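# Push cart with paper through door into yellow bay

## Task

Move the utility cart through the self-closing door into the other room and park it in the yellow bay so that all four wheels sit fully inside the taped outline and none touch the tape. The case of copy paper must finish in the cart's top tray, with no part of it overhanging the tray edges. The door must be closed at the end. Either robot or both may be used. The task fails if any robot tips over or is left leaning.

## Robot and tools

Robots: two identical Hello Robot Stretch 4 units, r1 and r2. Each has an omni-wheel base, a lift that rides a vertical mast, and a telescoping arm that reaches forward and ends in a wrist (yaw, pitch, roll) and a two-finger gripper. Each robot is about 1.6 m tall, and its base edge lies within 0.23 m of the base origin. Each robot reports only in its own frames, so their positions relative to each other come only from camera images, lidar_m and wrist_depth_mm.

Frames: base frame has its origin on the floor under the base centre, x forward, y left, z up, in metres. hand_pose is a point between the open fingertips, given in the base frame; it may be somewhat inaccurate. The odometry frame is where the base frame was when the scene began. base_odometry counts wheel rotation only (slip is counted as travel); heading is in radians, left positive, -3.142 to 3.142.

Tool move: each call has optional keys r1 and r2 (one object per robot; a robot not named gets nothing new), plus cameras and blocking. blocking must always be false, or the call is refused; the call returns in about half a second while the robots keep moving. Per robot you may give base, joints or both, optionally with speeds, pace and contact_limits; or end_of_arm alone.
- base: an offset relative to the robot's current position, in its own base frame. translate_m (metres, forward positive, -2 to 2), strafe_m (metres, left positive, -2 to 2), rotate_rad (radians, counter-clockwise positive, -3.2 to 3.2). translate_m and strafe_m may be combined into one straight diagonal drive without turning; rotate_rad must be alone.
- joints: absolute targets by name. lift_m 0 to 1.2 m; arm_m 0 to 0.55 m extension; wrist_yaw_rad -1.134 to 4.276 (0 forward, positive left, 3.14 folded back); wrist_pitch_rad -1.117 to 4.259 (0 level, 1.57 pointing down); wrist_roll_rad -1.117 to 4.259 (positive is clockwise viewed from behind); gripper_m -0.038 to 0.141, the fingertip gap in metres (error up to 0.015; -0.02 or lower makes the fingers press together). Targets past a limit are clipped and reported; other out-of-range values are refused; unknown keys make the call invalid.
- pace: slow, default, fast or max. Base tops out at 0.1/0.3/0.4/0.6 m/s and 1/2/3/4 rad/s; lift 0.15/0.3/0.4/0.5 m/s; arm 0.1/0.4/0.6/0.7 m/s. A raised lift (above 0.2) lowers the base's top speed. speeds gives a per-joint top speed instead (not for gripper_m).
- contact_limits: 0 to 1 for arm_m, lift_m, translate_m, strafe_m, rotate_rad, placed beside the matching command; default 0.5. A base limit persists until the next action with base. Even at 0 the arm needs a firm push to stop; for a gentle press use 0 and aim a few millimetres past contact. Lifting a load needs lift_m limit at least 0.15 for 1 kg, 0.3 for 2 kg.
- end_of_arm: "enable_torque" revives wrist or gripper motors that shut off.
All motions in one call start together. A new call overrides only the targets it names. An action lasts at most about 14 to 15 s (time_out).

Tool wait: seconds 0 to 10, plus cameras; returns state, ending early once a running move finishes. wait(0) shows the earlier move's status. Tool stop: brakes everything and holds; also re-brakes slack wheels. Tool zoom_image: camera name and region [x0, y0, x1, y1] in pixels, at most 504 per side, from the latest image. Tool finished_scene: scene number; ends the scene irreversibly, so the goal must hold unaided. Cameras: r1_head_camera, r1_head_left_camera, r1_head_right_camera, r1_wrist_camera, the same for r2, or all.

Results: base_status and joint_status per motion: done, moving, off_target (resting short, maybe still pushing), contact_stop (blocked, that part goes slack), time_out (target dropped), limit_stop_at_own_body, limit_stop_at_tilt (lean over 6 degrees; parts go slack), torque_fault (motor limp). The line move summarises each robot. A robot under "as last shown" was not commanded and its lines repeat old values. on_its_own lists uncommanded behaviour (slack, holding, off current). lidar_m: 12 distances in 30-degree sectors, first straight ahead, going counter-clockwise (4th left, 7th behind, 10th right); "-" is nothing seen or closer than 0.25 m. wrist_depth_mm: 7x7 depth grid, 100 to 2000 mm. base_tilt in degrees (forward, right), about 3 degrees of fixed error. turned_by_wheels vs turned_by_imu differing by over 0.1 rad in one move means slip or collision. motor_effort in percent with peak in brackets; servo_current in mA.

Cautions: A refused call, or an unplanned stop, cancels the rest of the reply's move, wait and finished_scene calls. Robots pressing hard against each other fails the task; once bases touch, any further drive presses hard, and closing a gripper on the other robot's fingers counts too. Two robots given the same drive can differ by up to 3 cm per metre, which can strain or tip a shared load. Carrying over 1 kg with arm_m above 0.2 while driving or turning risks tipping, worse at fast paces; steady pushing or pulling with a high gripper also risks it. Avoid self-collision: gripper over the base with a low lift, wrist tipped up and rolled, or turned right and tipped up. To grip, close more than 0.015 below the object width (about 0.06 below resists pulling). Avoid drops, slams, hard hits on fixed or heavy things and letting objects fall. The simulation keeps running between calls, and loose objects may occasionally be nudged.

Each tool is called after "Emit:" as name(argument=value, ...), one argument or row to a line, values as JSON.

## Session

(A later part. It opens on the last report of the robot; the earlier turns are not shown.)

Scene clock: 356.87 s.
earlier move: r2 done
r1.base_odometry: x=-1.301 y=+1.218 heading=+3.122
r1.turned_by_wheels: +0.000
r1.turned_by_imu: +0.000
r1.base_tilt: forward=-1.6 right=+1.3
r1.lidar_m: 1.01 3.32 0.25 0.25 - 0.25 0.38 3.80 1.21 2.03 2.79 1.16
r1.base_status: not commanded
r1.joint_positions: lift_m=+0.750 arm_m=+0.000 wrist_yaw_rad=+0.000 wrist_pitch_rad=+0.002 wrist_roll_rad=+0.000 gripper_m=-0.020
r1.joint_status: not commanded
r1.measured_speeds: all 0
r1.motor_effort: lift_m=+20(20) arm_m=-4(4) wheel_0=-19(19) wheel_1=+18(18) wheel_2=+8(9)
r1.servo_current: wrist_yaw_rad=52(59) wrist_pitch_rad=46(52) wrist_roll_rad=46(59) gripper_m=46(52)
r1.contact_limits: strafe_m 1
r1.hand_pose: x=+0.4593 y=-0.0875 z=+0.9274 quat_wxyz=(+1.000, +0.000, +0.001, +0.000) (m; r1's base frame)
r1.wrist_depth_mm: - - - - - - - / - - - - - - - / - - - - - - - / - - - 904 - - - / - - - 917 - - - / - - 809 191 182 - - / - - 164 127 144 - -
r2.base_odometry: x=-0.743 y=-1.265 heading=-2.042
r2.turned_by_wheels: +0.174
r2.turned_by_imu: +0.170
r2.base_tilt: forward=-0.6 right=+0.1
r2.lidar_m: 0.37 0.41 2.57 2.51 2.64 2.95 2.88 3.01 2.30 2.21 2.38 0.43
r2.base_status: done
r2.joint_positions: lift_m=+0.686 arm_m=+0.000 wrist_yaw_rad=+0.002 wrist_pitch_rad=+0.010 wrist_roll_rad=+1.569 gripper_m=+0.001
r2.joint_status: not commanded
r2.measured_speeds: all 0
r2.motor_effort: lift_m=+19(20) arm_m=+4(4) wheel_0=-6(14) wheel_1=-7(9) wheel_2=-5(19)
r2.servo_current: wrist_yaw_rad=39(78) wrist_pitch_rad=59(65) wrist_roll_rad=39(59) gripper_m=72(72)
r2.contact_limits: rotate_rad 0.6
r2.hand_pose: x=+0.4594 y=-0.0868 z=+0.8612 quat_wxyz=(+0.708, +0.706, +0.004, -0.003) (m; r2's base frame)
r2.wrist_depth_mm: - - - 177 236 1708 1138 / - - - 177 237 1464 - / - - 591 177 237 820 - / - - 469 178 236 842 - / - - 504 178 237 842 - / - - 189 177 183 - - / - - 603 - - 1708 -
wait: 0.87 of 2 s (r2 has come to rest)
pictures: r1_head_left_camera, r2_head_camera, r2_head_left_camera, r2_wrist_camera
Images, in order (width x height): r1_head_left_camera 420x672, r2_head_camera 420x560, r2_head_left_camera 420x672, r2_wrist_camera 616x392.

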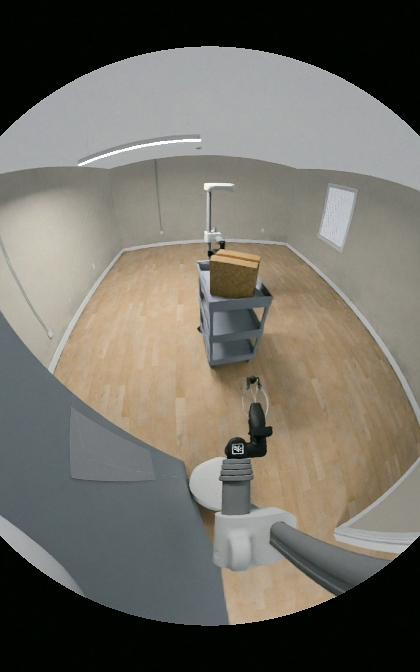

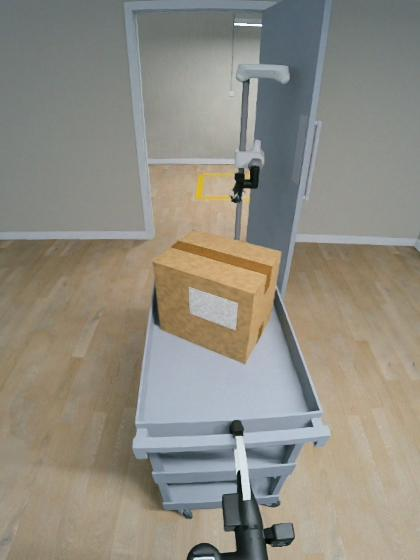

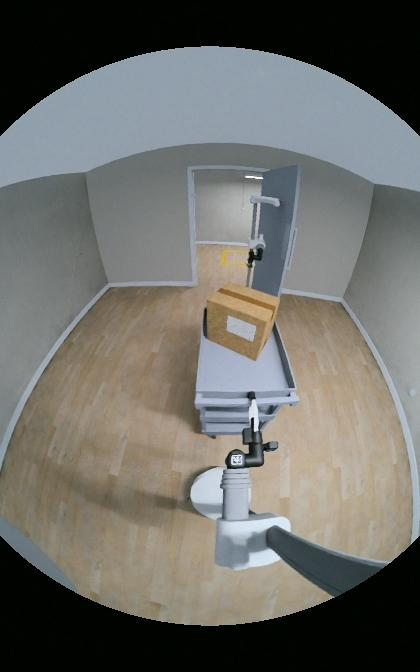

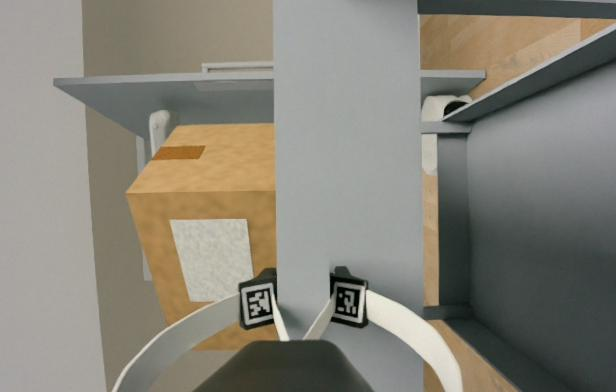

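Emit:
move(
  blocking=false,
  r2={"base":{"translate_m":-0.45,"strafe_m":-0.2},"joints":{"gripper_m":-0.03},"pace":"slow","contact_limits":{"translate_m":0.6}},
)

Emit:
wait(
  seconds=5.5,
  cameras=["r2_head_camera","r2_wrist_camera"],
)

Scene clock: 377.33 s.
move: r2 moving
r1: as last shown
r1.lidar_m: 1.02 3.32 0.25 0.25 - 0.25 0.35 3.78 1.20 2.03 2.78 1.16
r1.motor_effort: lift_m=+20(20) arm_m=-4(4) wheel_0=-19(19) wheel_1=+18(18) wheel_2=+8(8)
r1.servo_current: wrist_yaw_rad=52(52) wrist_pitch_rad=46(46) wrist_roll_rad=46(52) gripper_m=39(46)
r1.contact_limits: strafe_m 1
r1.wrist_depth_mm: - - - - - - - / - - - - - - - / - - - - - - - / - - - 931 - - - / - - - 946 - - - / - - 820 191 181 - - / - - 164 127 143 - -
r2.base_odometry: x=-0.743 y=-1.252 heading=-2.042
r2.turned_by_wheels: +0.000
r2.turned_by_imu: +0.000
r2.base_tilt: forward=-0.6 right=+0.1
r2.lidar_m: 0.38 0.41 2.59 2.51 2.63 2.93 2.88 2.98 2.29 2.23 2.37 0.42
r2.base_status: translate_m moving; strafe_m moving
r2.joint_positions: lift_m=+0.686 arm_m=+0.000 wrist_yaw_rad=+0.002 wrist_pitch_rad=+0.010 wrist_roll_rad=+1.569 gripper_m=-0.013
r2.joint_status: gripper_m moving
r2.measured_speeds: translate_m=-0.049 strafe_m=-0.021 rotate_rad=-0.004 lift_m=+0.000 arm_m=+0.000 wrist_yaw_rad=+0.000 wrist_pitch_rad=+0.000 wrist_roll_rad=+0.000
r2.motor_effort: lift_m=+19(20) arm_m=+4(4) wheel_0=-5(12) wheel_1=-7(11) wheel_2=+12(13)
r2.servo_current: wrist_yaw_rad=52(52) wrist_pitch_rad=59(59) wrist_roll_rad=46(52) gripper_m=124(137)
r2.contact_limits: translate_m 0.6
r2.hand_pose: x=+0.4594 y=-0.0868 z=+0.8612 quat_wxyz=(+0.708, +0.706, +0.004, -0.003) (m; r2's base frame)
r2.wrist_depth_mm: - - - 172 232 1661 1138 / - - 1756 173 232 1499 - / - - 569 174 234 820 - / - 480 469 233 235 842 - / - - 504 175 236 842 - / - - 187 176 182 - - / - - - - - 1576 -
pictures: none

Scene clock: 382.83 s.
earlier move: r2 moving
r1.base_odometry: x=-1.301 y=+1.218 heading=+3.122
r1.turned_by_wheels: +0.000
r1.turned_by_imu: +0.000
r1.base_tilt: forward=-1.6 right=+1.3
r1.lidar_m: 1.46 3.32 0.25 0.25 - 0.25 0.38 3.79 1.21 2.02 2.79 3.45
r1.base_status: not commanded
r1.joint_positions: lift_m=+0.750 arm_m=+0.000 wrist_yaw_rad=+0.000 wrist_pitch_rad=+0.002 wrist_roll_rad=+0.000 gripper_m=-0.020
r1.joint_status: not commanded
r1.measured_speeds: all 0
r1.motor_effort: lift_m=+20(20) arm_m=-4(4) wheel_0=-19(20) wheel_1=+18(18) wheel_2=+8(9)
r1.servo_current: wrist_yaw_rad=72(78) wrist_pitch_rad=39(52) wrist_roll_rad=39(65) gripper_m=46(52)
r1.contact_limits: strafe_m 1
r1.hand_pose: x=+0.4593 y=-0.0875 z=+0.9274 quat_wxyz=(+1.000, +0.000, +0.001, +0.000) (m; r1's base frame)
r1.wrist_depth_mm: - - - - - - - / - - - - - - - / - - - - - - - / - - 1921 1397 - - - / - - - - - - - / - - 186 191 - - - / - - 164 127 144 - -
r2.base_odometry: x=-0.718 y=-0.774 heading=-2.042
r2.turned_by_wheels: +0.000
r2.turned_by_imu: +0.002
r2.base_tilt: forward=-0.7 right=+0.0
r2.lidar_m: 0.33 0.32 2.79 2.74 2.92 2.54 2.44 2.62 2.07 2.00 2.14 0.46
r2.base_status: translate_m moving; strafe_m moving
r2.joint_positions: lift_m=+0.686 arm_m=+0.000 wrist_yaw_rad=+0.004 wrist_pitch_rad=+0.010 wrist_roll_rad=+1.569 gripper_m=-0.029
r2.joint_status: all done
r2.measured_speeds: all 0
r2.motor_effort: lift_m=+19(20) arm_m=+4(4) wheel_0=-4(12) wheel_1=-3(11) wheel_2=+5(14)
r2.servo_current: wrist_yaw_rad=46(65) wrist_pitch_rad=59(65) wrist_roll_rad=52(59) gripper_m=104(182)
r2.contact_limits: translate_m 0.6
r2.hand_pose: x=+0.4596 y=-0.0863 z=+0.8612 quat_wxyz=(+0.708, +0.706, +0.005, -0.002) (m; r2's base frame)
r2.wrist_depth_mm: - - - 260 - 1708 1138 / - - - 236 317 325 332 / - - - 216 285 1661 1205 / - - - 201 260 1708 - / - - 621 186 244 831 - / - 452 185 169 178 - - / - - 459 - 217 - -
wait: 5.50 s; no rest
pictures: r2_head_camera, r2_wrist_camera
Images, in order (width x height): r2_head_camera 420x560, r2_wrist_camera 616x392.

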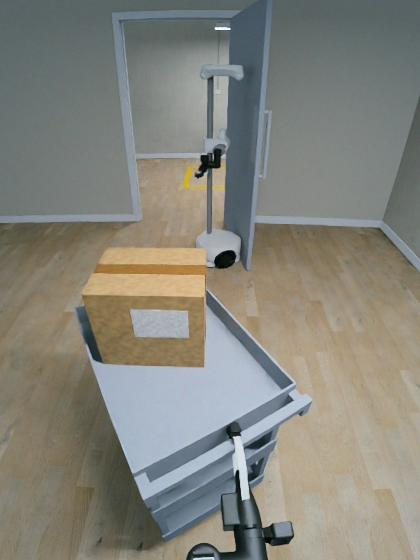

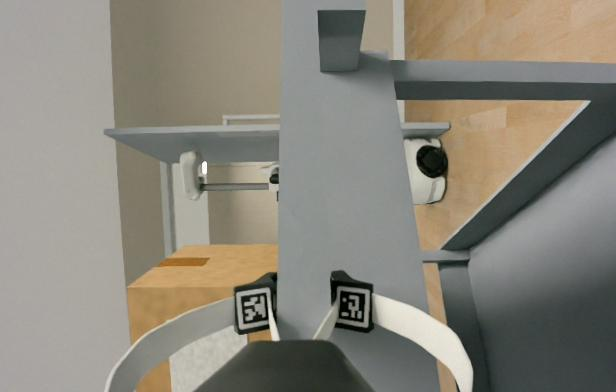

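Emit:
move(
  blocking=false,
  r2={"base":{"translate_m":0.42,"strafe_m":0.2},"pace":"slow","contact_limits":{"translate_m":0.6}},
)

Emit:
wait(
  seconds=5.2,
  cameras=["r2_head_camera","r2_wrist_camera"],
)

Scene clock: 397.73 s.
earlier move: r2 done
move: r2 moving
r1: as last shown
r1.lidar_m: 1.45 3.34 0.25 0.25 - 0.25 0.35 3.80 1.22 2.01 2.80 3.46
r1.motor_effort: lift_m=+20(20) arm_m=-4(4) wheel_0=-18(19) wheel_1=+17(18) wheel_2=+8(8)
r1.servo_current: wrist_yaw_rad=46(65) wrist_pitch_rad=52(52) wrist_roll_rad=46(59) gripper_m=46(46)
r1.contact_limits: strafe_m 1
r1.wrist_depth_mm: - - - - - - - / - - - - - - - / - - - - - - - / - - - 1464 - - - / - - - - - - - / - - 187 190 - - - / - - 164 127 143 - -
r2.base_odometry: x=-0.718 y=-0.787 heading=-2.042
r2.turned_by_wheels: +0.000
r2.turned_by_imu: +0.001
r2.base_tilt: forward=-0.7 right=+0.1
r2.lidar_m: 0.32 0.31 2.77 2.70 2.90 2.53 2.46 2.64 2.06 2.01 2.14 0.47
r2.base_status: translate_m moving; strafe_m moving
r2.joint_positions: lift_m=+0.686 arm_m=+0.000 wrist_yaw_rad=+0.000 wrist_pitch_rad=+0.010 wrist_roll_rad=+1.569 gripper_m=-0.029
r2.joint_status: not commanded
r2.measured_speeds: translate_m=+0.049 strafe_m=+0.022 rotate_rad=+0.000 lift_m=+0.000 arm_m=+0.000 wrist_yaw_rad=-0.008 wrist_pitch_rad=+0.000 wrist_roll_rad=+0.000
r2.motor_effort: lift_m=+19(20) arm_m=+4(4) wheel_0=+2(6) wheel_1=+9(9) wheel_2=-11(12)
r2.servo_current: wrist_yaw_rad=52(52) wrist_pitch_rad=59(65) wrist_roll_rad=39(52) gripper_m=98(111)
r2.contact_limits: translate_m 0.6
r2.hand_pose: x=+0.4593 y=-0.0874 z=+0.8612 quat_wxyz=(+0.708, +0.706, +0.004, -0.003) (m; r2's base frame)
r2.wrist_depth_mm: - - - 266 - 1661 1182 / - - - 240 320 329 330 / - - - 219 289 1661 1160 / - - - 201 262 1921 - / - - 668 187 243 842 - / - 473 187 169 178 - - / - - 455 - 215 - -
pictures: none

Scene clock: 402.93 s.
earlier move: r2 moving
r1.base_odometry: x=-1.301 y=+1.218 heading=+3.122
r1.turned_by_wheels: +0.000
r1.turned_by_imu: +0.000
r1.base_tilt: forward=-1.6 right=+1.3
r1.lidar_m: 1.24 3.34 0.25 0.25 - 0.25 0.37 3.79 1.21 2.05 2.78 1.21
r1.base_status: not commanded
r1.joint_positions: lift_m=+0.750 arm_m=+0.000 wrist_yaw_rad=+0.000 wrist_pitch_rad=+0.002 wrist_roll_rad=+0.000 gripper_m=-0.020
r1.joint_status: not commanded
r1.measured_speeds: all 0
r1.motor_effort: lift_m=+20(20) arm_m=-4(4) wheel_0=-19(20) wheel_1=+17(18) wheel_2=+8(9)
r1.servo_current: wrist_yaw_rad=39(72) wrist_pitch_rad=52(52) wrist_roll_rad=39(72) gripper_m=39(52)
r1.contact_limits: strafe_m 1
r1.hand_pose: x=+0.4593 y=-0.0875 z=+0.9274 quat_wxyz=(+1.000, +0.000, +0.001, +0.000) (m; r1's base frame)
r1.wrist_depth_mm: - - - - - - - / - - - - - - - / - - - - - - - / - - - 1618 1182 - - / - - - - 1160 - - / - - - 190 976 - - / - - 177 147 143 - -
r2.base_odometry: x=-0.730 y=-1.239 heading=-2.042
r2.turned_by_wheels: +0.000
r2.turned_by_imu: +0.000
r2.base_tilt: forward=-0.7 right=+0.1
r2.lidar_m: 0.25 0.26 2.58 2.51 2.64 2.93 2.86 3.01 2.27 2.22 2.35 0.48
r2.base_status: translate_m moving; strafe_m moving
r2.joint_positions: lift_m=+0.686 arm_m=+0.000 wrist_yaw_rad=-0.005 wrist_pitch_rad=+0.010 wrist_roll_rad=+1.569 gripper_m=-0.029
r2.joint_status: not commanded
r2.measured_speeds: all 0
r2.motor_effort: lift_m=+19(20) arm_m=+3(4) wheel_0=+6(11) wheel_1=+5(10) wheel_2=-7(14)
r2.servo_current: wrist_yaw_rad=39(65) wrist_pitch_rad=52(65) wrist_roll_rad=46(65) gripper_m=98(111)
r2.contact_limits: translate_m 0.6
r2.hand_pose: x=+0.4589 y=-0.0887 z=+0.8612 quat_wxyz=(+0.708, +0.706, +0.002, -0.005) (m; r2's base frame)
r2.wrist_depth_mm: - - - - - 1661 1182 / - - - 317 - 1661 1160 / - - - 256 355 368 373 / - - - 213 297 1708 492 / - - - 187 252 1708 - / - - 186 163 177 676 - / - 449 424 - 207 - -
wait: 5.20 s; no rest
pictures: r2_head_camera, r2_wrist_camera
Images, in order (width x height): r2_head_camera 420x560, r2_wrist_camera 616x392.

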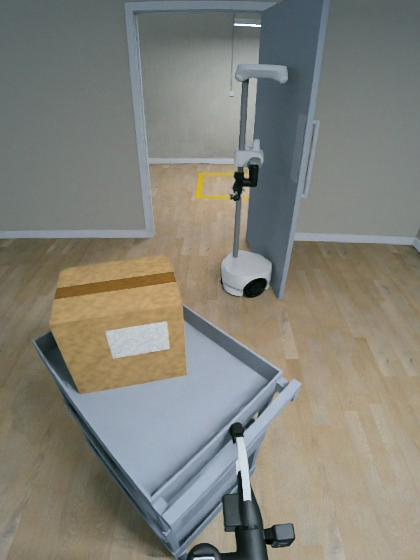

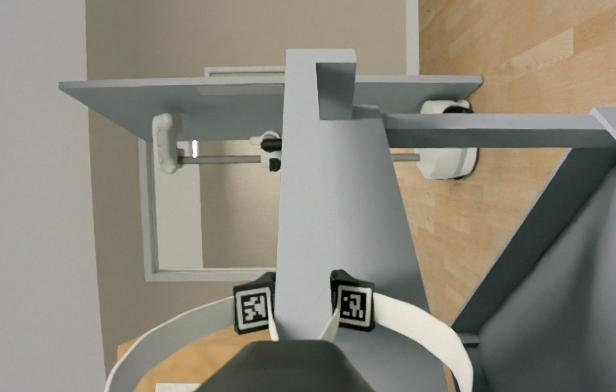

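Emit:
move(
  blocking=false,
  r2={"base":{"translate_m":-0.2,"strafe_m":-0.18},"pace":"slow","contact_limits":{"translate_m":0.6}},
)

Emit:
wait(
  seconds=3.3,
)

Emit:
move(
  blocking=false,
  r2={"base":{"translate_m":-0.4,"strafe_m":0.42},"pace":"slow","contact_limits":{"translate_m":0.6}},
)

Emit:
wait(
  seconds=6.3,
  cameras=["r2_head_camera","r2_wrist_camera"],
)

Scene clock: 421.80 s.
earlier move: r2 done
move: r2 moving
r1: as last shown
r1.lidar_m: 1.25 3.31 0.25 0.25 - 0.25 0.36 3.79 1.20 2.02 2.81 1.19
r1.motor_effort: lift_m=+20(20) arm_m=-4(4) wheel_0=-19(19) wheel_1=+18(18) wheel_2=+8(8)
r1.servo_current: wrist_yaw_rad=39(59) wrist_pitch_rad=39(52) wrist_roll_rad=46(78) gripper_m=39(46)
r1.contact_limits: strafe_m 1
r1.wrist_depth_mm: - - - - - - - / - - - - - - - / - - - - - - - / - - - 1661 1160 - - / - - - - 1160 - - / - - - 191 976 - - / - - 177 147 143 - -
r2.base_odometry: x=-0.733 y=-1.226 heading=-2.041
r2.turned_by_wheels: +0.001
r2.turned_by_imu: +0.001
r2.base_tilt: forward=-0.7 right=+0.1
r2.lidar_m: 0.25 0.25 2.57 2.50 2.63 2.93 2.85 2.99 2.26 2.21 2.37 0.47
r2.base_status: translate_m moving; strafe_m moving
r2.joint_positions: lift_m=+0.686 arm_m=+0.000 wrist_yaw_rad=+0.001 wrist_pitch_rad=+0.010 wrist_roll_rad=+1.569 gripper_m=-0.029
r2.joint_status: not commanded
r2.measured_speeds: translate_m=-0.038 strafe_m=-0.033 rotate_rad=-0.001 lift_m=+0.000 arm_m=+0.000 wrist_yaw_rad=+0.013 wrist_pitch_rad=+0.000 wrist_roll_rad=+0.000
r2.motor_effort: lift_m=+19(20) arm_m=+4(4) wheel_0=+7(7) wheel_1=-7(9) wheel_2=+12(12)
r2.servo_current: wrist_yaw_rad=46(59) wrist_pitch_rad=52(59) wrist_roll_rad=39(52) gripper_m=91(91)
r2.contact_limits: translate_m 0.6
r2.hand_pose: x=+0.4594 y=-0.0870 z=+0.8612 quat_wxyz=(+0.708, +0.706, +0.004, -0.003) (m; r2's base frame)
r2.wrist_depth_mm: - - - - - 1661 1182 / - - 1708 317 - 1618 1205 / - - - 252 357 370 370 / - - - 213 291 1708 492 / - - - 187 253 1708 - / - - 185 167 178 707 - / - 427 424 - 208 - -
pictures: none

Scene clock: 425.10 s.
earlier move: r2 moving
r1.base_odometry: x=-1.301 y=+1.218 heading=+3.122
r1.turned_by_wheels: +0.000
r1.turned_by_imu: +0.000
r1.base_tilt: forward=-1.6 right=+1.3
r1.lidar_m: 1.29 3.30 0.25 0.25 - 0.25 0.37 3.78 1.22 2.02 2.78 3.46
r1.base_status: not commanded
r1.joint_positions: lift_m=+0.750 arm_m=+0.000 wrist_yaw_rad=+0.000 wrist_pitch_rad=+0.002 wrist_roll_rad=+0.000 gripper_m=-0.020
r1.joint_status: not commanded
r1.measured_speeds: all 0
r1.motor_effort: lift_m=+20(20) arm_m=-4(4) wheel_0=-19(20) wheel_1=+17(18) wheel_2=+8(8)
r1.servo_current: wrist_yaw_rad=39(72) wrist_pitch_rad=39(52) wrist_roll_rad=46(78) gripper_m=39(52)
r1.contact_limits: strafe_m 1
r1.hand_pose: x=+0.4593 y=-0.0875 z=+0.9274 quat_wxyz=(+1.000, +0.000, +0.001, +0.000) (m; r1's base frame)
r1.wrist_depth_mm: - - - - - - - / - - - - - - - / - - - - - - - / - - - 1255 - - - / - - - 1255 - - - / - - 187 191 - - - / - - 164 147 143 - -
r2.base_odometry: x=-0.800 y=-0.979 heading=-2.041
r2.turned_by_wheels: +0.000
r2.turned_by_imu: +0.001
r2.base_tilt: forward=-0.6 right=+0.1
r2.lidar_m: 0.28 0.28 2.78 2.71 2.87 2.73 2.67 2.76 2.11 2.04 2.19 0.48
r2.base_status: translate_m moving; strafe_m moving
r2.joint_positions: lift_m=+0.686 arm_m=+0.000 wrist_yaw_rad=+0.003 wrist_pitch_rad=+0.010 wrist_roll_rad=+1.569 gripper_m=-0.029
r2.joint_status: not commanded
r2.measured_speeds: all 0
r2.motor_effort: lift_m=+19(20) arm_m=+4(4) wheel_0=+2(12) wheel_1=-5(9) wheel_2=+7(14)
r2.servo_current: wrist_yaw_rad=46(72) wrist_pitch_rad=52(65) wrist_roll_rad=46(65) gripper_m=91(104)
r2.contact_limits: translate_m 0.6
r2.hand_pose: x=+0.4595 y=-0.0867 z=+0.8612 quat_wxyz=(+0.708, +0.706, +0.004, -0.003) (m; r2's base frame)
r2.wrist_depth_mm: - - - - - 1618 1160 / - - - 317 349 1464 1118 / - - - 237 317 1576 1182 / - - - 206 274 1708 504 / - - - 190 249 1708 - / - - 185 169 178 - - / - - 433 - 211 - -
wait: 3.30 s; no rest
pictures: none

Scene clock: 425.60 s.
earlier move: r2 done
move: r2 moving
r1: as last shown
r1.lidar_m: 1.27 3.33 0.25 0.25 - 0.25 0.38 3.78 1.20 2.04 2.80 3.46
r1.motor_effort: lift_m=+20(20) arm_m=-4(4) wheel_0=-19(19) wheel_1=+17(18) wheel_2=+8(8)
r1.servo_current: wrist_yaw_rad=39(78) wrist_pitch_rad=39(46) wrist_roll_rad=65(65) gripper_m=46(52)
r1.contact_limits: strafe_m 1
r1.wrist_depth_mm: - - - - - - - / - - - - - - - / - - - - - - - / - - - 1255 - - - / - - - 1229 - - - / - - 189 190 - - - / - - 165 147 143 - -
r2.base_odometry: x=-0.788 y=-0.975 heading=-2.041
r2.turned_by_wheels: +0.000
r2.turned_by_imu: +0.000
r2.base_tilt: forward=-0.7 right=+0.1
r2.lidar_m: 0.26 0.26 2.78 2.70 2.88 2.72 2.65 2.74 2.10 2.05 2.15 0.48
r2.base_status: translate_m moving; strafe_m moving
r2.joint_positions: lift_m=+0.686 arm_m=+0.000 wrist_yaw_rad=+0.001 wrist_pitch_rad=+0.010 wrist_roll_rad=+1.569 gripper_m=-0.029
r2.joint_status: not commanded
r2.measured_speeds: translate_m=-0.034 strafe_m=+0.036 rotate_rad=-0.002 lift_m=+0.000 arm_m=+0.000 wrist_yaw_rad=-0.007 wrist_pitch_rad=+0.000 wrist_roll_rad=+0.000
r2.motor_effort: lift_m=+19(20) arm_m=+3(4) wheel_0=-7(12) wheel_1=+5(6) wheel_2=+8(11)
r2.servo_current: wrist_yaw_rad=39(52) wrist_pitch_rad=59(59) wrist_roll_rad=39(65) gripper_m=91(98)
r2.contact_limits: translate_m 0.6
r2.hand_pose: x=+0.4594 y=-0.0870 z=+0.8612 quat_wxyz=(+0.708, +0.706, +0.004, -0.003) (m; r2's base frame)
r2.wrist_depth_mm: - - - - - 1661 1138 / - - - 317 349 1464 1118 / - - - 236 314 1618 1160 / - - - 209 274 1661 512 / - - - 188 248 732 - / - - 185 169 179 - - / - - 436 - 211 - -
pictures: none

Scene clock: 431.90 s.
earlier move: r2 moving
r1.base_odometry: x=-1.301 y=+1.218 heading=+3.122
r1.turned_by_wheels: +0.000
r1.turned_by_imu: +0.000
r1.base_tilt: forward=-1.6 right=+1.3
r1.lidar_m: 1.71 3.32 0.25 0.25 - 0.25 0.38 3.78 1.20 2.03 2.78 3.44
r1.base_status: not commanded
r1.joint_positions: lift_m=+0.750 arm_m=+0.000 wrist_yaw_rad=+0.000 wrist_pitch_rad=+0.002 wrist_roll_rad=+0.000 gripper_m=-0.020
r1.joint_status: not commanded
r1.measured_speeds: all 0
r1.motor_effort: lift_m=+20(20) arm_m=-4(4) wheel_0=-19(20) wheel_1=+18(18) wheel_2=+8(9)
r1.servo_current: wrist_yaw_rad=39(78) wrist_pitch_rad=39(52) wrist_roll_rad=52(65) gripper_m=46(52)
r1.contact_limits: strafe_m 1
r1.hand_pose: x=+0.4593 y=-0.0875 z=+0.9274 quat_wxyz=(+1.000, +0.000, +0.001, +0.000) (m; r1's base frame)
r1.wrist_depth_mm: - - - - - - - / - - - - - - - / - - - - - - - / - - - 1618 - - - / - - - - - - - / - - - 191 - - - / - - 164 147 143 - -
r2.base_odometry: x=-0.244 y=-0.813 heading=-2.041
r2.turned_by_wheels: +0.000
r2.turned_by_imu: -0.001
r2.base_tilt: forward=-0.7 right=+0.0
r2.lidar_m: 0.42 0.47 2.35 2.27 2.44 2.30 2.24 2.38 2.48 2.41 2.56 0.40
r2.base_status: translate_m moving; strafe_m moving
r2.joint_positions: lift_m=+0.686 arm_m=+0.000 wrist_yaw_rad=-0.003 wrist_pitch_rad=+0.010 wrist_roll_rad=+1.569 gripper_m=-0.029
r2.joint_status: not commanded
r2.measured_speeds: all 0
r2.motor_effort: lift_m=+19(20) arm_m=+4(4) wheel_0=-9(17) wheel_1=+4(8) wheel_2=+5(11)
r2.servo_current: wrist_yaw_rad=46(59) wrist_pitch_rad=59(65) wrist_roll_rad=33(65) gripper_m=91(104)
r2.contact_limits: translate_m 0.6
r2.hand_pose: x=+0.4590 y=-0.0882 z=+0.8612 quat_wxyz=(+0.708, +0.706, +0.003, -0.004) (m; r2's base frame)
r2.wrist_depth_mm: - - - 137 191 - - / - - 480 142 200 768 - / - 449 436 148 209 - - / - - 504 156 219 - - / - - 615 166 229 - - / - - 185 171 179 1661 - / - - - - - 1576 466
wait: 6.30 s; no rest
pictures: r2_head_camera, r2_wrist_camera
Images, in order (width x height): r2_head_camera 420x560, r2_wrist_camera 616x392.

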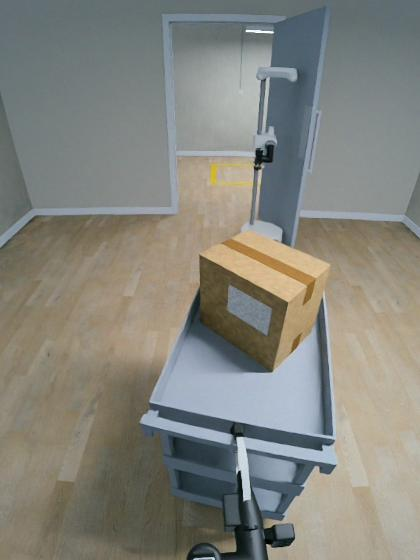

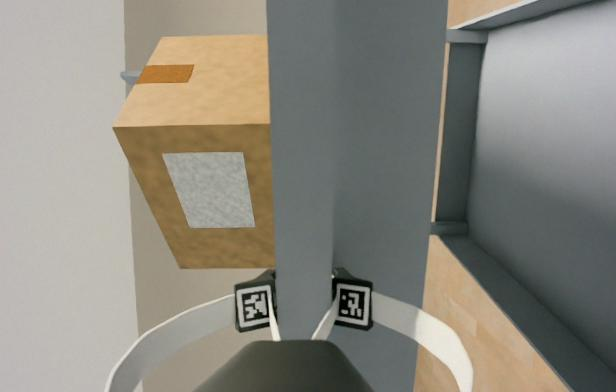

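Emit:
move(
  blocking=false,
  r2={"base":{"translate_m":0.15,"strafe_m":-0.19},"pace":"slow","contact_limits":{"translate_m":0.6}},
)

Emit:
wait(
  seconds=3.2,
)

Emit:
move(
  blocking=false,
  cameras=["r2_head_camera"],
  r2={"base":{"translate_m":0.4,"strafe_m":0.1},"pace":"slow","contact_limits":{"translate_m":0.6}},
)

Emit:
wait(
  seconds=4,
  cameras=["r2_head_camera"],
)

Scene clock: 444.63 s.
earlier move: r2 done
move: r2 moving
r1: as last shown
r1.lidar_m: 1.69 3.32 0.25 0.25 - 0.25 0.37 3.80 1.21 2.01 2.81 3.45
r1.motor_effort: lift_m=+20(20) arm_m=-4(4) wheel_0=-19(19) wheel_1=+18(18) wheel_2=+8(8)
r1.servo_current: wrist_yaw_rad=46(65) wrist_pitch_rad=46(52) wrist_roll_rad=39(59) gripper_m=46(46)
r1.contact_limits: strafe_m 1
r1.wrist_depth_mm: - - - - - - - / - - - - - - - / - - - - - - - / - - - 1576 - - - / - - - - - - - / - - - 191 - - - / - - 164 147 144 - -
r2.base_odometry: x=-0.256 y=-0.815 heading=-2.041
r2.turned_by_wheels: +0.000
r2.turned_by_imu: +0.000
r2.base_tilt: forward=-0.7 right=+0.0
r2.lidar_m: 0.40 0.49 2.39 2.31 2.47 2.31 2.26 2.38 2.49 2.42 2.54 0.39
r2.base_status: translate_m moving; strafe_m moving
r2.joint_positions: lift_m=+0.686 arm_m=+0.000 wrist_yaw_rad=-0.003 wrist_pitch_rad=+0.010 wrist_roll_rad=+1.569 gripper_m=-0.029
r2.joint_status: not commanded
r2.measured_speeds: translate_m=+0.030 strafe_m=-0.038 rotate_rad=-0.001 lift_m=+0.000 arm_m=+0.000 wrist_yaw_rad=+0.000 wrist_pitch_rad=+0.000 wrist_roll_rad=+0.000
r2.motor_effort: lift_m=+19(20) arm_m=+4(4) wheel_0=+7(10) wheel_1=-4(6) wheel_2=-9(11)
r2.servo_current: wrist_yaw_rad=39(59) wrist_pitch_rad=59(65) wrist_roll_rad=46(65) gripper_m=91(98)
r2.contact_limits: translate_m 0.6
r2.hand_pose: x=+0.4590 y=-0.0882 z=+0.8612 quat_wxyz=(+0.708, +0.706, +0.003, -0.004) (m; r2's base frame)
r2.wrist_depth_mm: - - - 137 193 699 - / - - 488 142 200 768 - / - 442 436 149 209 - - / - - 508 158 220 - - / - - 603 165 229 - - / - - 185 170 179 1661 - / - - - - - - 473
pictures: none

Scene clock: 447.83 s.
earlier move: r2 done
r1.base_odometry: x=-1.301 y=+1.218 heading=+3.122
r1.turned_by_wheels: +0.000
r1.turned_by_imu: +0.000
r1.base_tilt: forward=-1.6 right=+1.3
r1.lidar_m: 1.49 3.30 0.25 0.25 - 0.25 0.38 3.77 1.20 2.04 2.79 3.46
r1.base_status: not commanded
r1.joint_positions: lift_m=+0.750 arm_m=+0.000 wrist_yaw_rad=+0.000 wrist_pitch_rad=+0.002 wrist_roll_rad=+0.000 gripper_m=-0.020
r1.joint_status: not commanded
r1.measured_speeds: all 0
r1.motor_effort: lift_m=+20(20) arm_m=-4(4) wheel_0=-19(19) wheel_1=+17(18) wheel_2=+8(9)
r1.servo_current: wrist_yaw_rad=46(65) wrist_pitch_rad=39(52) wrist_roll_rad=59(65) gripper_m=39(52)
r1.contact_limits: strafe_m 1
r1.hand_pose: x=+0.4593 y=-0.0875 z=+0.9274 quat_wxyz=(+1.000, +0.000, +0.001, +0.000) (m; r1's base frame)
r1.wrist_depth_mm: - - - - - - - / - - - - - - - / - - - - - - - / - - - 1397 - - - / - - - - - - - / - - - 191 - - - / - - 164 147 143 - -
r2.base_odometry: x=-0.482 y=-0.860 heading=-2.042
r2.turned_by_wheels: +0.000
r2.turned_by_imu: +0.001
r2.base_tilt: forward=-0.7 right=+0.1
r2.lidar_m: 0.38 0.39 2.57 2.47 2.60 2.47 2.40 2.58 2.32 2.24 2.39 0.40
r2.base_status: done
r2.joint_positions: lift_m=+0.686 arm_m=+0.000 wrist_yaw_rad=+0.000 wrist_pitch_rad=+0.010 wrist_roll_rad=+1.569 gripper_m=-0.029
r2.joint_status: not commanded
r2.measured_speeds: all 0
r2.motor_effort: lift_m=+19(20) arm_m=+4(4) wheel_0=+5(14) wheel_1=-5(8) wheel_2=-7(11)
r2.servo_current: wrist_yaw_rad=52(59) wrist_pitch_rad=59(65) wrist_roll_rad=46(65) gripper_m=91(98)
r2.contact_limits: translate_m 0.6
r2.hand_pose: x=+0.4593 y=-0.0873 z=+0.8612 quat_wxyz=(+0.708, +0.706, +0.004, -0.003) (m; r2's base frame)
r2.wrist_depth_mm: - - - 177 239 1661 1182 / - - - 177 236 1708 512 / - - 609 176 236 809 - / - - 469 235 236 831 - / - - 496 174 233 842 - / - - 186 172 177 - - / - - 591 - 231 - -
wait: 3.20 s; at rest by 3.17 s
pictures: none

Scene clock: 448.33 s.
move: r2 moving
r1: as last shown
r1.base_tilt: forward=-1.6 right=+1.2
r1.lidar_m: 1.49 3.35 0.25 0.25 - 0.25 0.36 3.78 1.22 2.02 2.78 3.46
r1.motor_effort: lift_m=+20(20) arm_m=-4(4) wheel_0=-19(19) wheel_1=+17(18) wheel_2=+8(8)
r1.servo_current: wrist_yaw_rad=39(59) wrist_pitch_rad=46(52) wrist_roll_rad=39(65) gripper_m=46(52)
r1.contact_limits: strafe_m 1
r2.base_odometry: x=-0.485 y=-0.873 heading=-2.041
r2.turned_by_wheels: +0.000
r2.turned_by_imu: +0.000
r2.base_tilt: forward=-0.8 right=+0.1
r2.lidar_m: 0.37 0.39 2.57 2.46 2.61 2.47 2.40 2.57 2.31 2.23 2.40 0.43
r2.base_status: translate_m moving; strafe_m moving
r2.joint_positions: lift_m=+0.686 arm_m=+0.000 wrist_yaw_rad=+0.000 wrist_pitch_rad=+0.010 wrist_roll_rad=+1.569 gripper_m=-0.029
r2.joint_status: not commanded
r2.measured_speeds: translate_m=+0.050 strafe_m=+0.012 rotate_rad=+0.002 lift_m=+0.000 arm_m=+0.000 wrist_yaw_rad=-0.001 wrist_pitch_rad=+0.000 wrist_roll_rad=+0.000
r2.motor_effort: lift_m=+20(20) arm_m=+4(4) wheel_0=+7(8) wheel_1=+8(8) wheel_2=-14(14)
r2.servo_current: wrist_yaw_rad=39(59) wrist_pitch_rad=65(65) wrist_roll_rad=33(59) gripper_m=104(104)
r2.contact_limits: translate_m 0.6
r2.hand_pose: x=+0.4592 y=-0.0875 z=+0.8612 quat_wxyz=(+0.708, +0.706, +0.003, -0.004) (m; r2's base frame)
r2.wrist_depth_mm: - - - 176 236 1661 1182 / - - - 175 236 1661 496 / - - 597 174 236 809 - / - 488 466 233 235 842 - / - - 492 173 234 842 - / - - 186 173 178 - - / - - 603 - 231 118 -
pictures: r2_head_camera
Images, in order (width x height): r2_head_camera 420x560.

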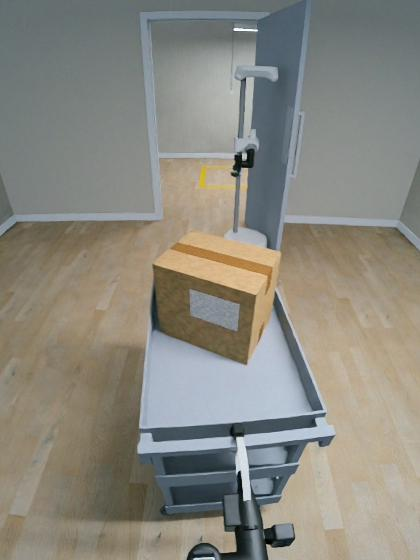

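Scene clock: 452.33 s.
earlier move: r2 moving
r1.base_odometry: x=-1.301 y=+1.218 heading=+3.122
r1.turned_by_wheels: +0.000
r1.turned_by_imu: +0.000
r1.base_tilt: forward=-1.6 right=+1.3
r1.lidar_m: 1.15 3.32 0.25 0.25 - 0.25 0.38 3.80 1.21 1.99 2.80 3.43
r1.base_status: not commanded
r1.joint_positions: lift_m=+0.750 arm_m=+0.000 wrist_yaw_rad=+0.000 wrist_pitch_rad=+0.002 wrist_roll_rad=+0.000 gripper_m=-0.020
r1.joint_status: not commanded
r1.measured_speeds: all 0
r1.motor_effort: lift_m=+20(20) arm_m=-4(4) wheel_0=-19(19) wheel_1=+18(18) wheel_2=+8(9)
r1.servo_current: wrist_yaw_rad=46(72) wrist_pitch_rad=46(52) wrist_roll_rad=39(72) gripper_m=33(52)
r1.contact_limits: strafe_m 1
r1.hand_pose: x=+0.4593 y=-0.0875 z=+0.9274 quat_wxyz=(+1.000, +0.000, +0.001, +0.000) (m; r1's base frame)
r1.wrist_depth_mm: - - - - - - - / - - - - - - - / - - - - - - - / - - 1118 1098 - - - / - - - 1078 - - - / - - - 191 - - - / - - 164 147 143 - -
r2.base_odometry: x=-0.570 y=-1.244 heading=-2.041
r2.turned_by_wheels: +0.000
r2.turned_by_imu: -0.001
r2.base_tilt: forward=-0.7 right=+0.1
r2.lidar_m: 0.42 3.20 2.42 2.37 2.49 2.87 2.77 2.94 2.42 2.36 2.54 0.37
r2.base_status: translate_m moving; strafe_m moving
r2.joint_positions: lift_m=+0.686 arm_m=+0.000 wrist_yaw_rad=-0.003 wrist_pitch_rad=+0.010 wrist_roll_rad=+1.569 gripper_m=-0.029
r2.joint_status: not commanded
r2.measured_speeds: translate_m=+0.060 strafe_m=+0.016 rotate_rad=-0.003 lift_m=+0.000 arm_m=+0.000 wrist_yaw_rad=+0.000 wrist_pitch_rad=+0.000 wrist_roll_rad=+0.000
r2.motor_effort: lift_m=+19(20) arm_m=+4(4) wheel_0=+4(8) wheel_1=+5(9) wheel_2=-6(15)
r2.servo_current: wrist_yaw_rad=52(65) wrist_pitch_rad=52(65) wrist_roll_rad=52(59) gripper_m=98(104)
r2.contact_limits: translate_m 0.6
r2.hand_pose: x=+0.4590 y=-0.0884 z=+0.8612 quat_wxyz=(+0.708, +0.706, +0.002, -0.005) (m; r2's base frame)
r2.wrist_depth_mm: - 433 433 111 167 - - / - 399 399 121 176 - - / - 512 477 128 191 - - / - - 591 138 207 - - / - - - 153 225 1808 - / - - 186 167 178 1618 484 / - - - - - 1618 1182
wait: 4.00 s; no rest
pictures: r2_head_camera
Images, in order (width x height): r2_head_camera 420x560.

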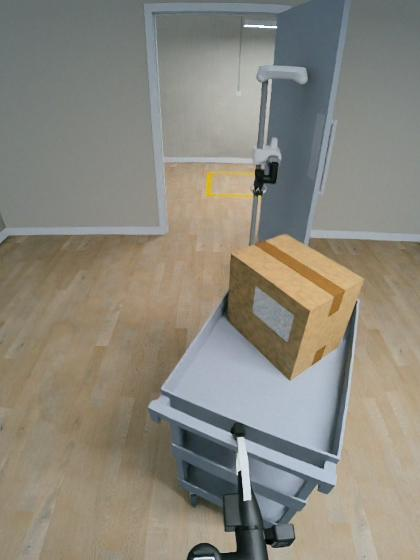

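Emit:
move(
  blocking=false,
  r2={"base":{"translate_m":-0.25,"strafe_m":0.2},"contact_limits":{"translate_m":0.6}},
)

Emit:
wait(
  seconds=2,
)

Emit:
move(
  blocking=false,
  r2={"base":{"translate_m":-1.0},"contact_limits":{"translate_m":0.6}},
)

Emit:
wait(
  seconds=4.5,
  cameras=["r2_head_camera","r2_wrist_camera"],
)

Scene clock: 477.70 s.
earlier move: r2 done
move: r2 moving
r1: as last shown
r1.lidar_m: 1.14 3.33 0.25 0.25 - 0.25 0.38 3.78 1.21 2.05 2.80 3.46
r1.motor_effort: lift_m=+20(20) arm_m=-4(4) wheel_0=-19(19) wheel_1=+17(18) wheel_2=+8(8)
r1.servo_current: wrist_yaw_rad=46(59) wrist_pitch_rad=46(52) wrist_roll_rad=46(52) gripper_m=46(52)
r1.contact_limits: strafe_m 1
r1.wrist_depth_mm: - - - - - - - / - - - - - - - / - - - - - - - / - - 1160 1060 - - - / - - - 1098 - - - / - - 209 191 - - - / - - 164 147 143 - -
r2.base_odometry: x=-0.544 y=-1.248 heading=-2.042
r2.turned_by_wheels: +0.000
r2.turned_by_imu: +0.000
r2.base_tilt: forward=-0.6 right=+0.1
r2.lidar_m: 0.43 3.16 2.41 2.35 2.44 2.83 2.75 2.94 2.46 2.40 2.54 0.38
r2.base_status: translate_m moving; strafe_m moving
r2.joint_positions: lift_m=+0.686 arm_m=+0.000 wrist_yaw_rad=-0.004 wrist_pitch_rad=+0.010 wrist_roll_rad=+1.569 gripper_m=-0.029
r2.joint_status: not commanded
r2.measured_speeds: translate_m=-0.104 strafe_m=+0.080 rotate_rad=-0.003 lift_m=+0.000 arm_m=+0.000 wrist_yaw_rad=+0.000 wrist_pitch_rad=+0.000 wrist_roll_rad=+0.000
r2.motor_effort: lift_m=+19(19) arm_m=-1(4) wheel_0=-15(16) wheel_1=+2(7) wheel_2=+12(12)
r2.servo_current: wrist_yaw_rad=46(52) wrist_pitch_rad=59(59) wrist_roll_rad=46(59) gripper_m=91(98)
r2.contact_limits: translate_m 0.6
r2.hand_pose: x=+0.4589 y=-0.0886 z=+0.8612 quat_wxyz=(+0.708, +0.706, +0.002, -0.005) (m; r2's base frame)
r2.wrist_depth_mm: - 424 421 108 165 - - / - 394 397 120 175 - - / - - 480 127 191 - - / - - 603 138 208 - - / - - - 153 226 1661 - / - - 185 168 179 1576 484 / - - - - - 1618 1182
pictures: none

Scene clock: 479.67 s.
earlier move: r2 done
r1.base_odometry: x=-1.301 y=+1.218 heading=+3.122
r1.turned_by_wheels: +0.000
r1.turned_by_imu: +0.000
r1.base_tilt: forward=-1.6 right=+1.3
r1.lidar_m: 1.42 3.32 0.25 0.25 - 0.25 0.36 3.77 1.22 2.04 2.78 3.45
r1.base_status: not commanded
r1.joint_positions: lift_m=+0.750 arm_m=+0.000 wrist_yaw_rad=+0.000 wrist_pitch_rad=+0.002 wrist_roll_rad=+0.000 gripper_m=-0.020
r1.joint_status: not commanded
r1.measured_speeds: all 0
r1.motor_effort: lift_m=+20(20) arm_m=-4(4) wheel_0=-19(20) wheel_1=+17(18) wheel_2=+8(9)
r1.servo_current: wrist_yaw_rad=52(59) wrist_pitch_rad=39(52) wrist_roll_rad=46(72) gripper_m=39(52)
r1.contact_limits: strafe_m 1
r1.hand_pose: x=+0.4593 y=-0.0875 z=+0.9274 quat_wxyz=(+1.000, +0.000, +0.001, +0.000) (m; r1's base frame)
r1.wrist_depth_mm: - - - - - - - / - - - - - - - / - - - - - - - / - - - 1336 - - - / - - - - - - - / - - - 191 - - - / - - 177 148 143 - -
r2.base_odometry: x=-0.282 y=-1.130 heading=-2.041
r2.turned_by_wheels: +0.001
r2.turned_by_imu: +0.001
r2.base_tilt: forward=-0.7 right=+0.0
r2.lidar_m: 0.41 2.91 2.24 2.16 2.30 2.61 2.53 2.70 2.61 2.54 2.74 0.36
r2.base_status: done
r2.joint_positions: lift_m=+0.686 arm_m=+0.000 wrist_yaw_rad=+0.000 wrist_pitch_rad=+0.010 wrist_roll_rad=+1.569 gripper_m=-0.029
r2.joint_status: not commanded
r2.measured_speeds: all 0
r2.motor_effort: lift_m=+19(20) arm_m=-4(4) wheel_0=+0(17) wheel_1=+5(7) wheel_2=+4(15)
r2.servo_current: wrist_yaw_rad=52(65) wrist_pitch_rad=59(65) wrist_roll_rad=52(59) gripper_m=98(104)
r2.contact_limits: translate_m 0.6
r2.hand_pose: x=+0.4593 y=-0.0874 z=+0.8612 quat_wxyz=(+0.708, +0.706, +0.004, -0.003) (m; r2's base frame)
r2.wrist_depth_mm: - 397 392 102 155 - - / - 397 399 108 169 - - / - - 496 116 183 - - / - - 640 129 202 - - / - - - 143 224 1708 - / - - 185 164 178 1618 484 / - - - - - - 1182
wait: 1.97 of 2 s (r2 has come to rest)
pictures: none

Scene clock: 480.17 s.
move: r2 moving
r1: as last shown
r1.lidar_m: 1.45 3.31 0.25 0.25 - 0.25 0.37 3.79 1.22 2.03 2.80 3.43
r1.motor_effort: lift_m=+20(20) arm_m=-4(4) wheel_0=-19(19) wheel_1=+18(18) wheel_2=+8(8)
r1.servo_current: wrist_yaw_rad=39(59) wrist_pitch_rad=46(46) wrist_roll_rad=52(59) gripper_m=52(52)
r1.contact_limits: strafe_m 1
r1.wrist_depth_mm: - - - - - - - / - - - - - - - / - - - - - - - / - - - 1336 - - - / - - - - - - - / - - 1336 191 - - - / - - 172 147 153 - -
r2.base_odometry: x=-0.268 y=-1.102 heading=-2.041
r2.turned_by_wheels: +0.000
r2.turned_by_imu: +0.000
r2.base_tilt: forward=-0.7 right=+0.1
r2.lidar_m: 0.45 2.93 2.26 2.17 2.30 2.56 2.50 2.63 2.63 2.57 2.70 0.36
r2.base_status: translate_m moving
r2.joint_positions: lift_m=+0.686 arm_m=+0.000 wrist_yaw_rad=+0.001 wrist_pitch_rad=+0.010 wrist_roll_rad=+1.569 gripper_m=-0.029
r2.joint_status: not commanded
r2.measured_speeds: translate_m=-0.122 strafe_m=+0.000 rotate_rad=+0.000 lift_m=+0.000 arm_m=+0.000 wrist_yaw_rad=+0.006 wrist_pitch_rad=+0.000 wrist_roll_rad=+0.000
r2.motor_effort: lift_m=+19(19) arm_m=-3(4) wheel_0=-4(10) wheel_1=-7(8) wheel_2=+15(16)
r2.servo_current: wrist_yaw_rad=52(59) wrist_pitch_rad=52(59) wrist_roll_rad=52(65) gripper_m=91(98)
r2.contact_limits: translate_m 0.6
r2.hand_pose: x=+0.4594 y=-0.0870 z=+0.8612 quat_wxyz=(+0.708, +0.706, +0.004, -0.003) (m; r2's base frame)
r2.wrist_depth_mm: - 407 404 103 159 - - / - 392 397 113 171 - - / - - 488 119 186 - - / - - 627 132 204 - - / - - - 149 224 1661 - / - - 185 166 179 1576 484 / - - - - - - 1182
pictures: none

Scene clock: 484.50 s.
earlier move: r2 done
r1.base_odometry: x=-1.301 y=+1.218 heading=+3.122
r1.turned_by_wheels: +0.000
r1.turned_by_imu: +0.000
r1.base_tilt: forward=-1.6 right=+1.3
r1.lidar_m: 2.47 3.33 0.25 0.25 - 0.25 0.37 3.80 1.21 2.06 2.77 3.46
r1.base_status: not commanded
r1.joint_positions: lift_m=+0.750 arm_m=+0.000 wrist_yaw_rad=+0.000 wrist_pitch_rad=+0.002 wrist_roll_rad=+0.000 gripper_m=-0.020
r1.joint_status: not commanded
r1.measured_speeds: all 0
r1.motor_effort: lift_m=+20(20) arm_m=-4(4) wheel_0=-19(20) wheel_1=+17(18) wheel_2=+8(8)
r1.servo_current: wrist_yaw_rad=46(72) wrist_pitch_rad=46(52) wrist_roll_rad=59(65) gripper_m=39(52)
r1.contact_limits: strafe_m 1
r1.hand_pose: x=+0.4593 y=-0.0875 z=+0.9274 quat_wxyz=(+1.000, +0.000, +0.001, +0.000) (m; r1's base frame)
r1.wrist_depth_mm: - - - - - - - / - - - - - - - / - - - - - - - / - - - - - - - / - - - - - - - / - - - 191 - - - / - - 178 183 143 - -
r2.base_odometry: x=+0.171 y=-0.238 heading=-2.041
r2.turned_by_wheels: +0.000
r2.turned_by_imu: +0.002
r2.base_tilt: forward=-0.7 right=+0.1
r2.lidar_m: 0.31 0.30 2.26 2.21 2.08 1.58 1.52 1.63 2.34 2.47 2.67 0.47
r2.base_status: done
r2.joint_positions: lift_m=+0.686 arm_m=+0.000 wrist_yaw_rad=+0.002 wrist_pitch_rad=+0.010 wrist_roll_rad=+1.569 gripper_m=-0.029
r2.joint_status: not commanded
r2.measured_speeds: all 0
r2.motor_effort: lift_m=+19(20) arm_m=-4(4) wheel_0=-2(10) wheel_1=-2(10) wheel_2=+4(18)
r2.servo_current: wrist_yaw_rad=46(72) wrist_pitch_rad=59(65) wrist_roll_rad=39(65) gripper_m=91(104)
r2.contact_limits: translate_m 0.6
r2.hand_pose: x=+0.4595 y=-0.0867 z=+0.8612 quat_wxyz=(+0.708, +0.706, +0.004, -0.003) (m; r2's base frame)
r2.wrist_depth_mm: - - - 283 - 1708 1160 / - - - 306 334 343 347 / - - - 227 300 1756 1160 / - - - 205 266 1808 535 / - - - 188 245 809 - / - 508 186 171 178 - - / - - 449 - 215 - -
wait: 4.33 of 4.5 s (r2 has come to rest)
pictures: r2_head_camera, r2_wrist_camera
Images, in order (width x height): r2_head_camera 420x560, r2_wrist_camera 616x392.

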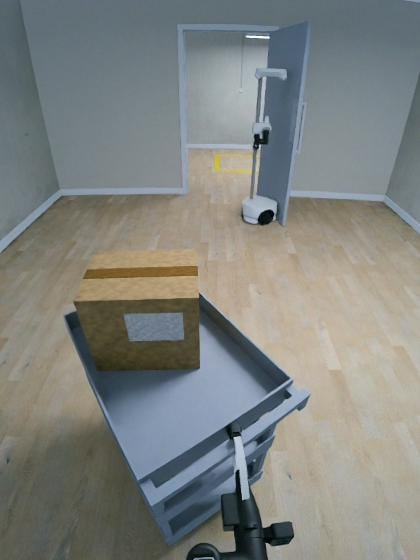

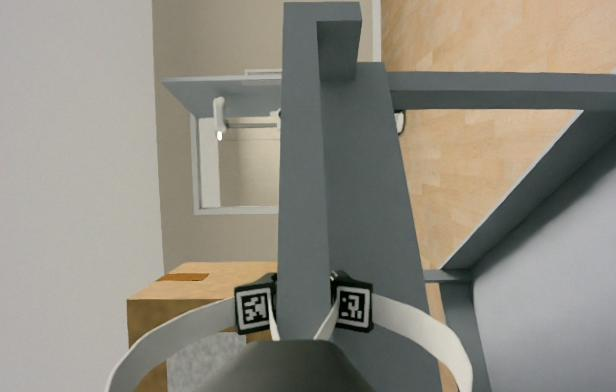

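Emit:
move(
  blocking=false,
  r2={"base":{"translate_m":-0.3,"strafe_m":-0.18},"pace":"slow","contact_limits":{"translate_m":0.6}},
)

Emit:
wait(
  seconds=4.3,
  cameras=["r2_head_camera"],
)

Emit:
move(
  blocking=false,
  r2={"base":{"strafe_m":0.22},"pace":"slow","contact_limits":{"strafe_m":0.6}},
)

Emit:
wait(
  seconds=3.2,
  cameras=["r2_head_camera","r2_wrist_camera"],
)

Scene clock: 510.63 s.
move: r2 moving
r1: as last shown
r1.lidar_m: 2.48 3.33 0.25 0.25 - 0.25 0.36 3.77 1.21 2.02 2.78 3.44
r1.motor_effort: lift_m=+20(20) arm_m=-4(4) wheel_0=-19(19) wheel_1=+18(18) wheel_2=+8(8)
r1.servo_current: wrist_yaw_rad=39(65) wrist_pitch_rad=39(52) wrist_roll_rad=52(65) gripper_m=39(52)
r1.contact_limits: strafe_m 1
r1.wrist_depth_mm: - - - - - - - / - - - - - - - / - - - - - - - / - - - - - - - / - - - - - - - / - - - 191 - - - / - - 178 183 144 - -
r2.base_odometry: x=+0.170 y=-0.224 heading=-2.040
r2.turned_by_wheels: +0.001
r2.turned_by_imu: +0.001
r2.base_tilt: forward=-0.6 right=+0.1
r2.lidar_m: 0.31 0.30 2.28 2.23 2.05 1.57 1.51 1.62 2.34 2.48 2.66 0.46
r2.base_status: translate_m moving; strafe_m moving
r2.joint_positions: lift_m=+0.686 arm_m=+0.000 wrist_yaw_rad=+0.006 wrist_pitch_rad=+0.010 wrist_roll_rad=+1.569 gripper_m=-0.029
r2.joint_status: not commanded
r2.measured_speeds: translate_m=-0.047 strafe_m=-0.028 rotate_rad=+0.003 lift_m=+0.000 arm_m=+0.000 wrist_yaw_rad=+0.014 wrist_pitch_rad=+0.000 wrist_roll_rad=+0.000
r2.motor_effort: lift_m=+19(20) arm_m=-4(4) wheel_0=+4(4) wheel_1=-6(9) wheel_2=+13(14)
r2.servo_current: wrist_yaw_rad=46(59) wrist_pitch_rad=52(65) wrist_roll_rad=52(52) gripper_m=98(98)
r2.contact_limits: translate_m 0.6
r2.hand_pose: x=+0.4598 y=-0.0858 z=+0.8612 quat_wxyz=(+0.708, +0.706, +0.006, -0.002) (m; r2's base frame)
r2.wrist_depth_mm: - - - 278 - 1661 1160 / - - - 248 332 334 349 / - - - 224 297 1661 1182 / - - - 205 267 1661 - / - - - 188 246 778 - / - 488 186 172 179 - - / - - 452 - 216 - -
pictures: none

Scene clock: 514.80 s.
earlier move: r2 done
r1.base_odometry: x=-1.301 y=+1.218 heading=+3.122
r1.turned_by_wheels: +0.000
r1.turned_by_imu: +0.000
r1.base_tilt: forward=-1.6 right=+1.3
r1.lidar_m: 2.94 3.33 0.25 0.25 - 0.25 0.36 3.79 1.19 2.01 2.80 3.47
r1.base_status: not commanded
r1.joint_positions: lift_m=+0.750 arm_m=+0.000 wrist_yaw_rad=+0.000 wrist_pitch_rad=+0.002 wrist_roll_rad=+0.000 gripper_m=-0.020
r1.joint_status: not commanded
r1.measured_speeds: all 0
r1.motor_effort: lift_m=+20(20) arm_m=-4(4) wheel_0=-18(19) wheel_1=+18(18) wheel_2=+8(8)
r1.servo_current: wrist_yaw_rad=39(72) wrist_pitch_rad=39(52) wrist_roll_rad=46(72) gripper_m=46(52)
r1.contact_limits: strafe_m 1
r1.hand_pose: x=+0.4593 y=-0.0875 z=+0.9274 quat_wxyz=(+1.000, +0.000, +0.001, +0.000) (m; r1's base frame)
r1.wrist_depth_mm: - - - - - - - / - - - - - - - / - - - - - - - / - - - - - - - / - - - - - - - / - - - 191 - - - / - - 178 183 143 - -
r2.base_odometry: x=+0.146 y=+0.110 heading=-2.040
r2.turned_by_wheels: +0.000
r2.turned_by_imu: +0.002
r2.base_tilt: forward=-0.7 right=+0.1
r2.lidar_m: 0.25 0.25 0.62 2.43 1.69 1.28 1.25 1.33 1.92 2.30 2.43 0.55
r2.base_status: done
r2.joint_positions: lift_m=+0.686 arm_m=+0.000 wrist_yaw_rad=+0.011 wrist_pitch_rad=+0.010 wrist_roll_rad=+1.569 gripper_m=-0.029
r2.joint_status: not commanded
r2.measured_speeds: all 0
r2.motor_effort: lift_m=+19(20) arm_m=-4(4) wheel_0=+11(18) wheel_1=-2(9) wheel_2=+9(16)
r2.servo_current: wrist_yaw_rad=72(78) wrist_pitch_rad=59(65) wrist_roll_rad=46(65) gripper_m=91(104)
r2.contact_limits: translate_m 0.6
r2.hand_pose: x=+0.4602 y=-0.0843 z=+0.8612 quat_wxyz=(+0.708, +0.706, +0.007, +0.000) (m; r2's base frame)
r2.wrist_depth_mm: - - - - - 1661 1160 / - - - - - 1661 1160 / - - - 359 - 1661 1160 / - - - 254 382 389 392 / - - - 202 276 1708 477 / - - 198 166 178 1576 530 / - - - - 198 - -
wait: 4.17 of 4.3 s (r2 has come to rest)
pictures: r2_head_camera
Images, in order (width x height): r2_head_camera 420x560.

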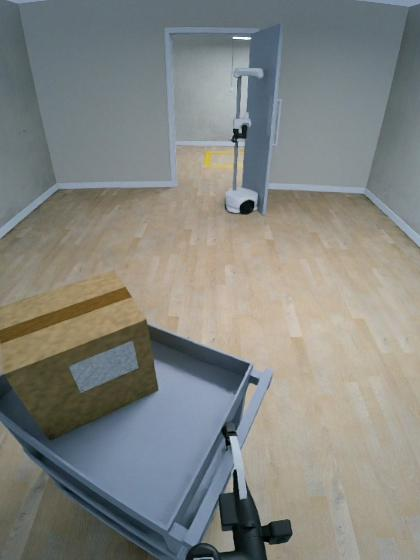

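Scene clock: 515.30 s.
move: r2 moving
r1: as last shown
r1.lidar_m: 2.93 3.31 0.25 0.25 - 0.25 0.38 3.79 1.21 2.02 2.77 3.45
r1.motor_effort: lift_m=+20(20) arm_m=-4(4) wheel_0=-19(19) wheel_1=+18(18) wheel_2=+8(8)
r1.servo_current: wrist_yaw_rad=52(59) wrist_pitch_rad=46(52) wrist_roll_rad=46(59) gripper_m=39(46)
r1.contact_limits: strafe_m 1
r2.base_odometry: x=+0.158 y=+0.104 heading=-2.039
r2.turned_by_wheels: +0.000
r2.turned_by_imu: +0.000
r2.base_tilt: forward=-0.7 right=+0.1
r2.lidar_m: 0.25 0.25 0.70 2.42 1.68 1.29 1.23 1.32 1.94 2.29 2.46 0.52
r2.base_status: strafe_m moving
r2.joint_positions: lift_m=+0.686 arm_m=+0.000 wrist_yaw_rad=+0.011 wrist_pitch_rad=+0.010 wrist_roll_rad=+1.569 gripper_m=-0.029
r2.joint_status: not commanded
r2.measured_speeds: translate_m=+0.000 strafe_m=+0.057 rotate_rad=+0.000 lift_m=+0.000 arm_m=+0.000 wrist_yaw_rad=+0.000 wrist_pitch_rad=+0.000 wrist_roll_rad=+0.000
r2.motor_effort: lift_m=+19(19) arm_m=-3(4) wheel_0=-8(11) wheel_1=+10(11) wheel_2=+0(7)
r2.servo_current: wrist_yaw_rad=72(72) wrist_pitch_rad=52(59) wrist_roll_rad=59(59) gripper_m=85(98)
r2.contact_limits: strafe_m 0.6
r2.hand_pose: x=+0.4602 y=-0.0843 z=+0.8612 quat_wxyz=(+0.708, +0.706, +0.007, +0.000) (m; r2's base frame)
r2.wrist_depth_mm: - - - - - 1661 1138 / - - - - - 1708 1160 / - - - 357 - 1708 1182 / - - - 252 382 392 392 / - - - 191 274 1708 480 / - - 188 160 178 1618 530 / - - - - 196 - -
pictures: none

Scene clock: 518.17 s.
earlier move: r2 done
r1.base_odometry: x=-1.301 y=+1.218 heading=+3.122
r1.turned_by_wheels: +0.000
r1.turned_by_imu: +0.000
r1.base_tilt: forward=-1.6 right=+1.3
r1.lidar_m: 2.89 3.32 0.25 0.25 - 0.25 0.37 3.79 1.20 2.04 2.80 3.46
r1.base_status: not commanded
r1.joint_positions: lift_m=+0.750 arm_m=+0.000 wrist_yaw_rad=+0.000 wrist_pitch_rad=+0.002 wrist_roll_rad=+0.000 gripper_m=-0.020
r1.joint_status: not commanded
r1.measured_speeds: all 0
r1.motor_effort: lift_m=+20(20) arm_m=-4(4) wheel_0=-19(19) wheel_1=+18(18) wheel_2=+8(9)
r1.servo_current: wrist_yaw_rad=46(72) wrist_pitch_rad=39(52) wrist_roll_rad=59(72) gripper_m=39(52)
r1.contact_limits: strafe_m 1
r1.hand_pose: x=+0.4593 y=-0.0875 z=+0.9274 quat_wxyz=(+1.000, +0.000, +0.001, +0.000) (m; r1's base frame)
r1.wrist_depth_mm: - - - - - - - / - - - - - - - / - - - - - - - / - - - - - - - / - - - - - - - / - - - 191 - - - / - - 178 183 144 - -
r2.base_odometry: x=+0.342 y=+0.011 heading=-2.040
r2.turned_by_wheels: -0.001
r2.turned_by_imu: -0.001
r2.base_tilt: forward=-0.7 right=+0.1
r2.lidar_m: 0.25 0.28 2.24 2.22 1.65 1.27 1.23 1.32 1.88 2.51 2.69 0.49
r2.base_status: done
r2.joint_positions: lift_m=+0.686 arm_m=+0.000 wrist_yaw_rad=-0.007 wrist_pitch_rad=+0.010 wrist_roll_rad=+1.569 gripper_m=-0.029
r2.joint_status: not commanded
r2.measured_speeds: all 0
r2.motor_effort: lift_m=+19(20) arm_m=-4(4) wheel_0=-6(14) wheel_1=+5(11) wheel_2=-1(7)
r2.servo_current: wrist_yaw_rad=52(72) wrist_pitch_rad=52(65) wrist_roll_rad=52(59) gripper_m=91(98)
r2.contact_limits: strafe_m 0.6
r2.hand_pose: x=+0.4587 y=-0.0894 z=+0.8612 quat_wxyz=(+0.708, +0.706, +0.001, -0.006) (m; r2's base frame)
r2.wrist_depth_mm: - - - - - 1661 1138 / - - - 340 - 1708 1138 / - - - 334 370 379 377 / - - - 224 309 1708 1229 / - - - 186 257 1661 500 / - - 186 161 178 661 - / - - 466 - 198 - -
wait: 2.87 of 3.2 s (r2 has come to rest)
pictures: r2_head_camera, r2_wrist_camera
Images, in order (width x height): r2_head_camera 420x560, r2_wrist_camera 616x392.

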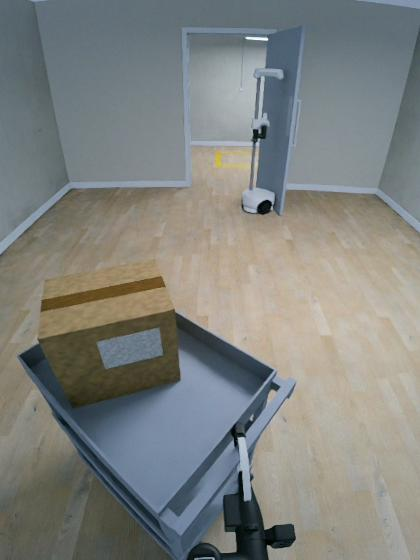

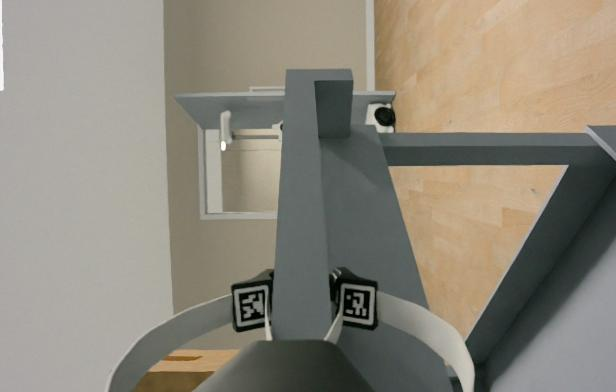

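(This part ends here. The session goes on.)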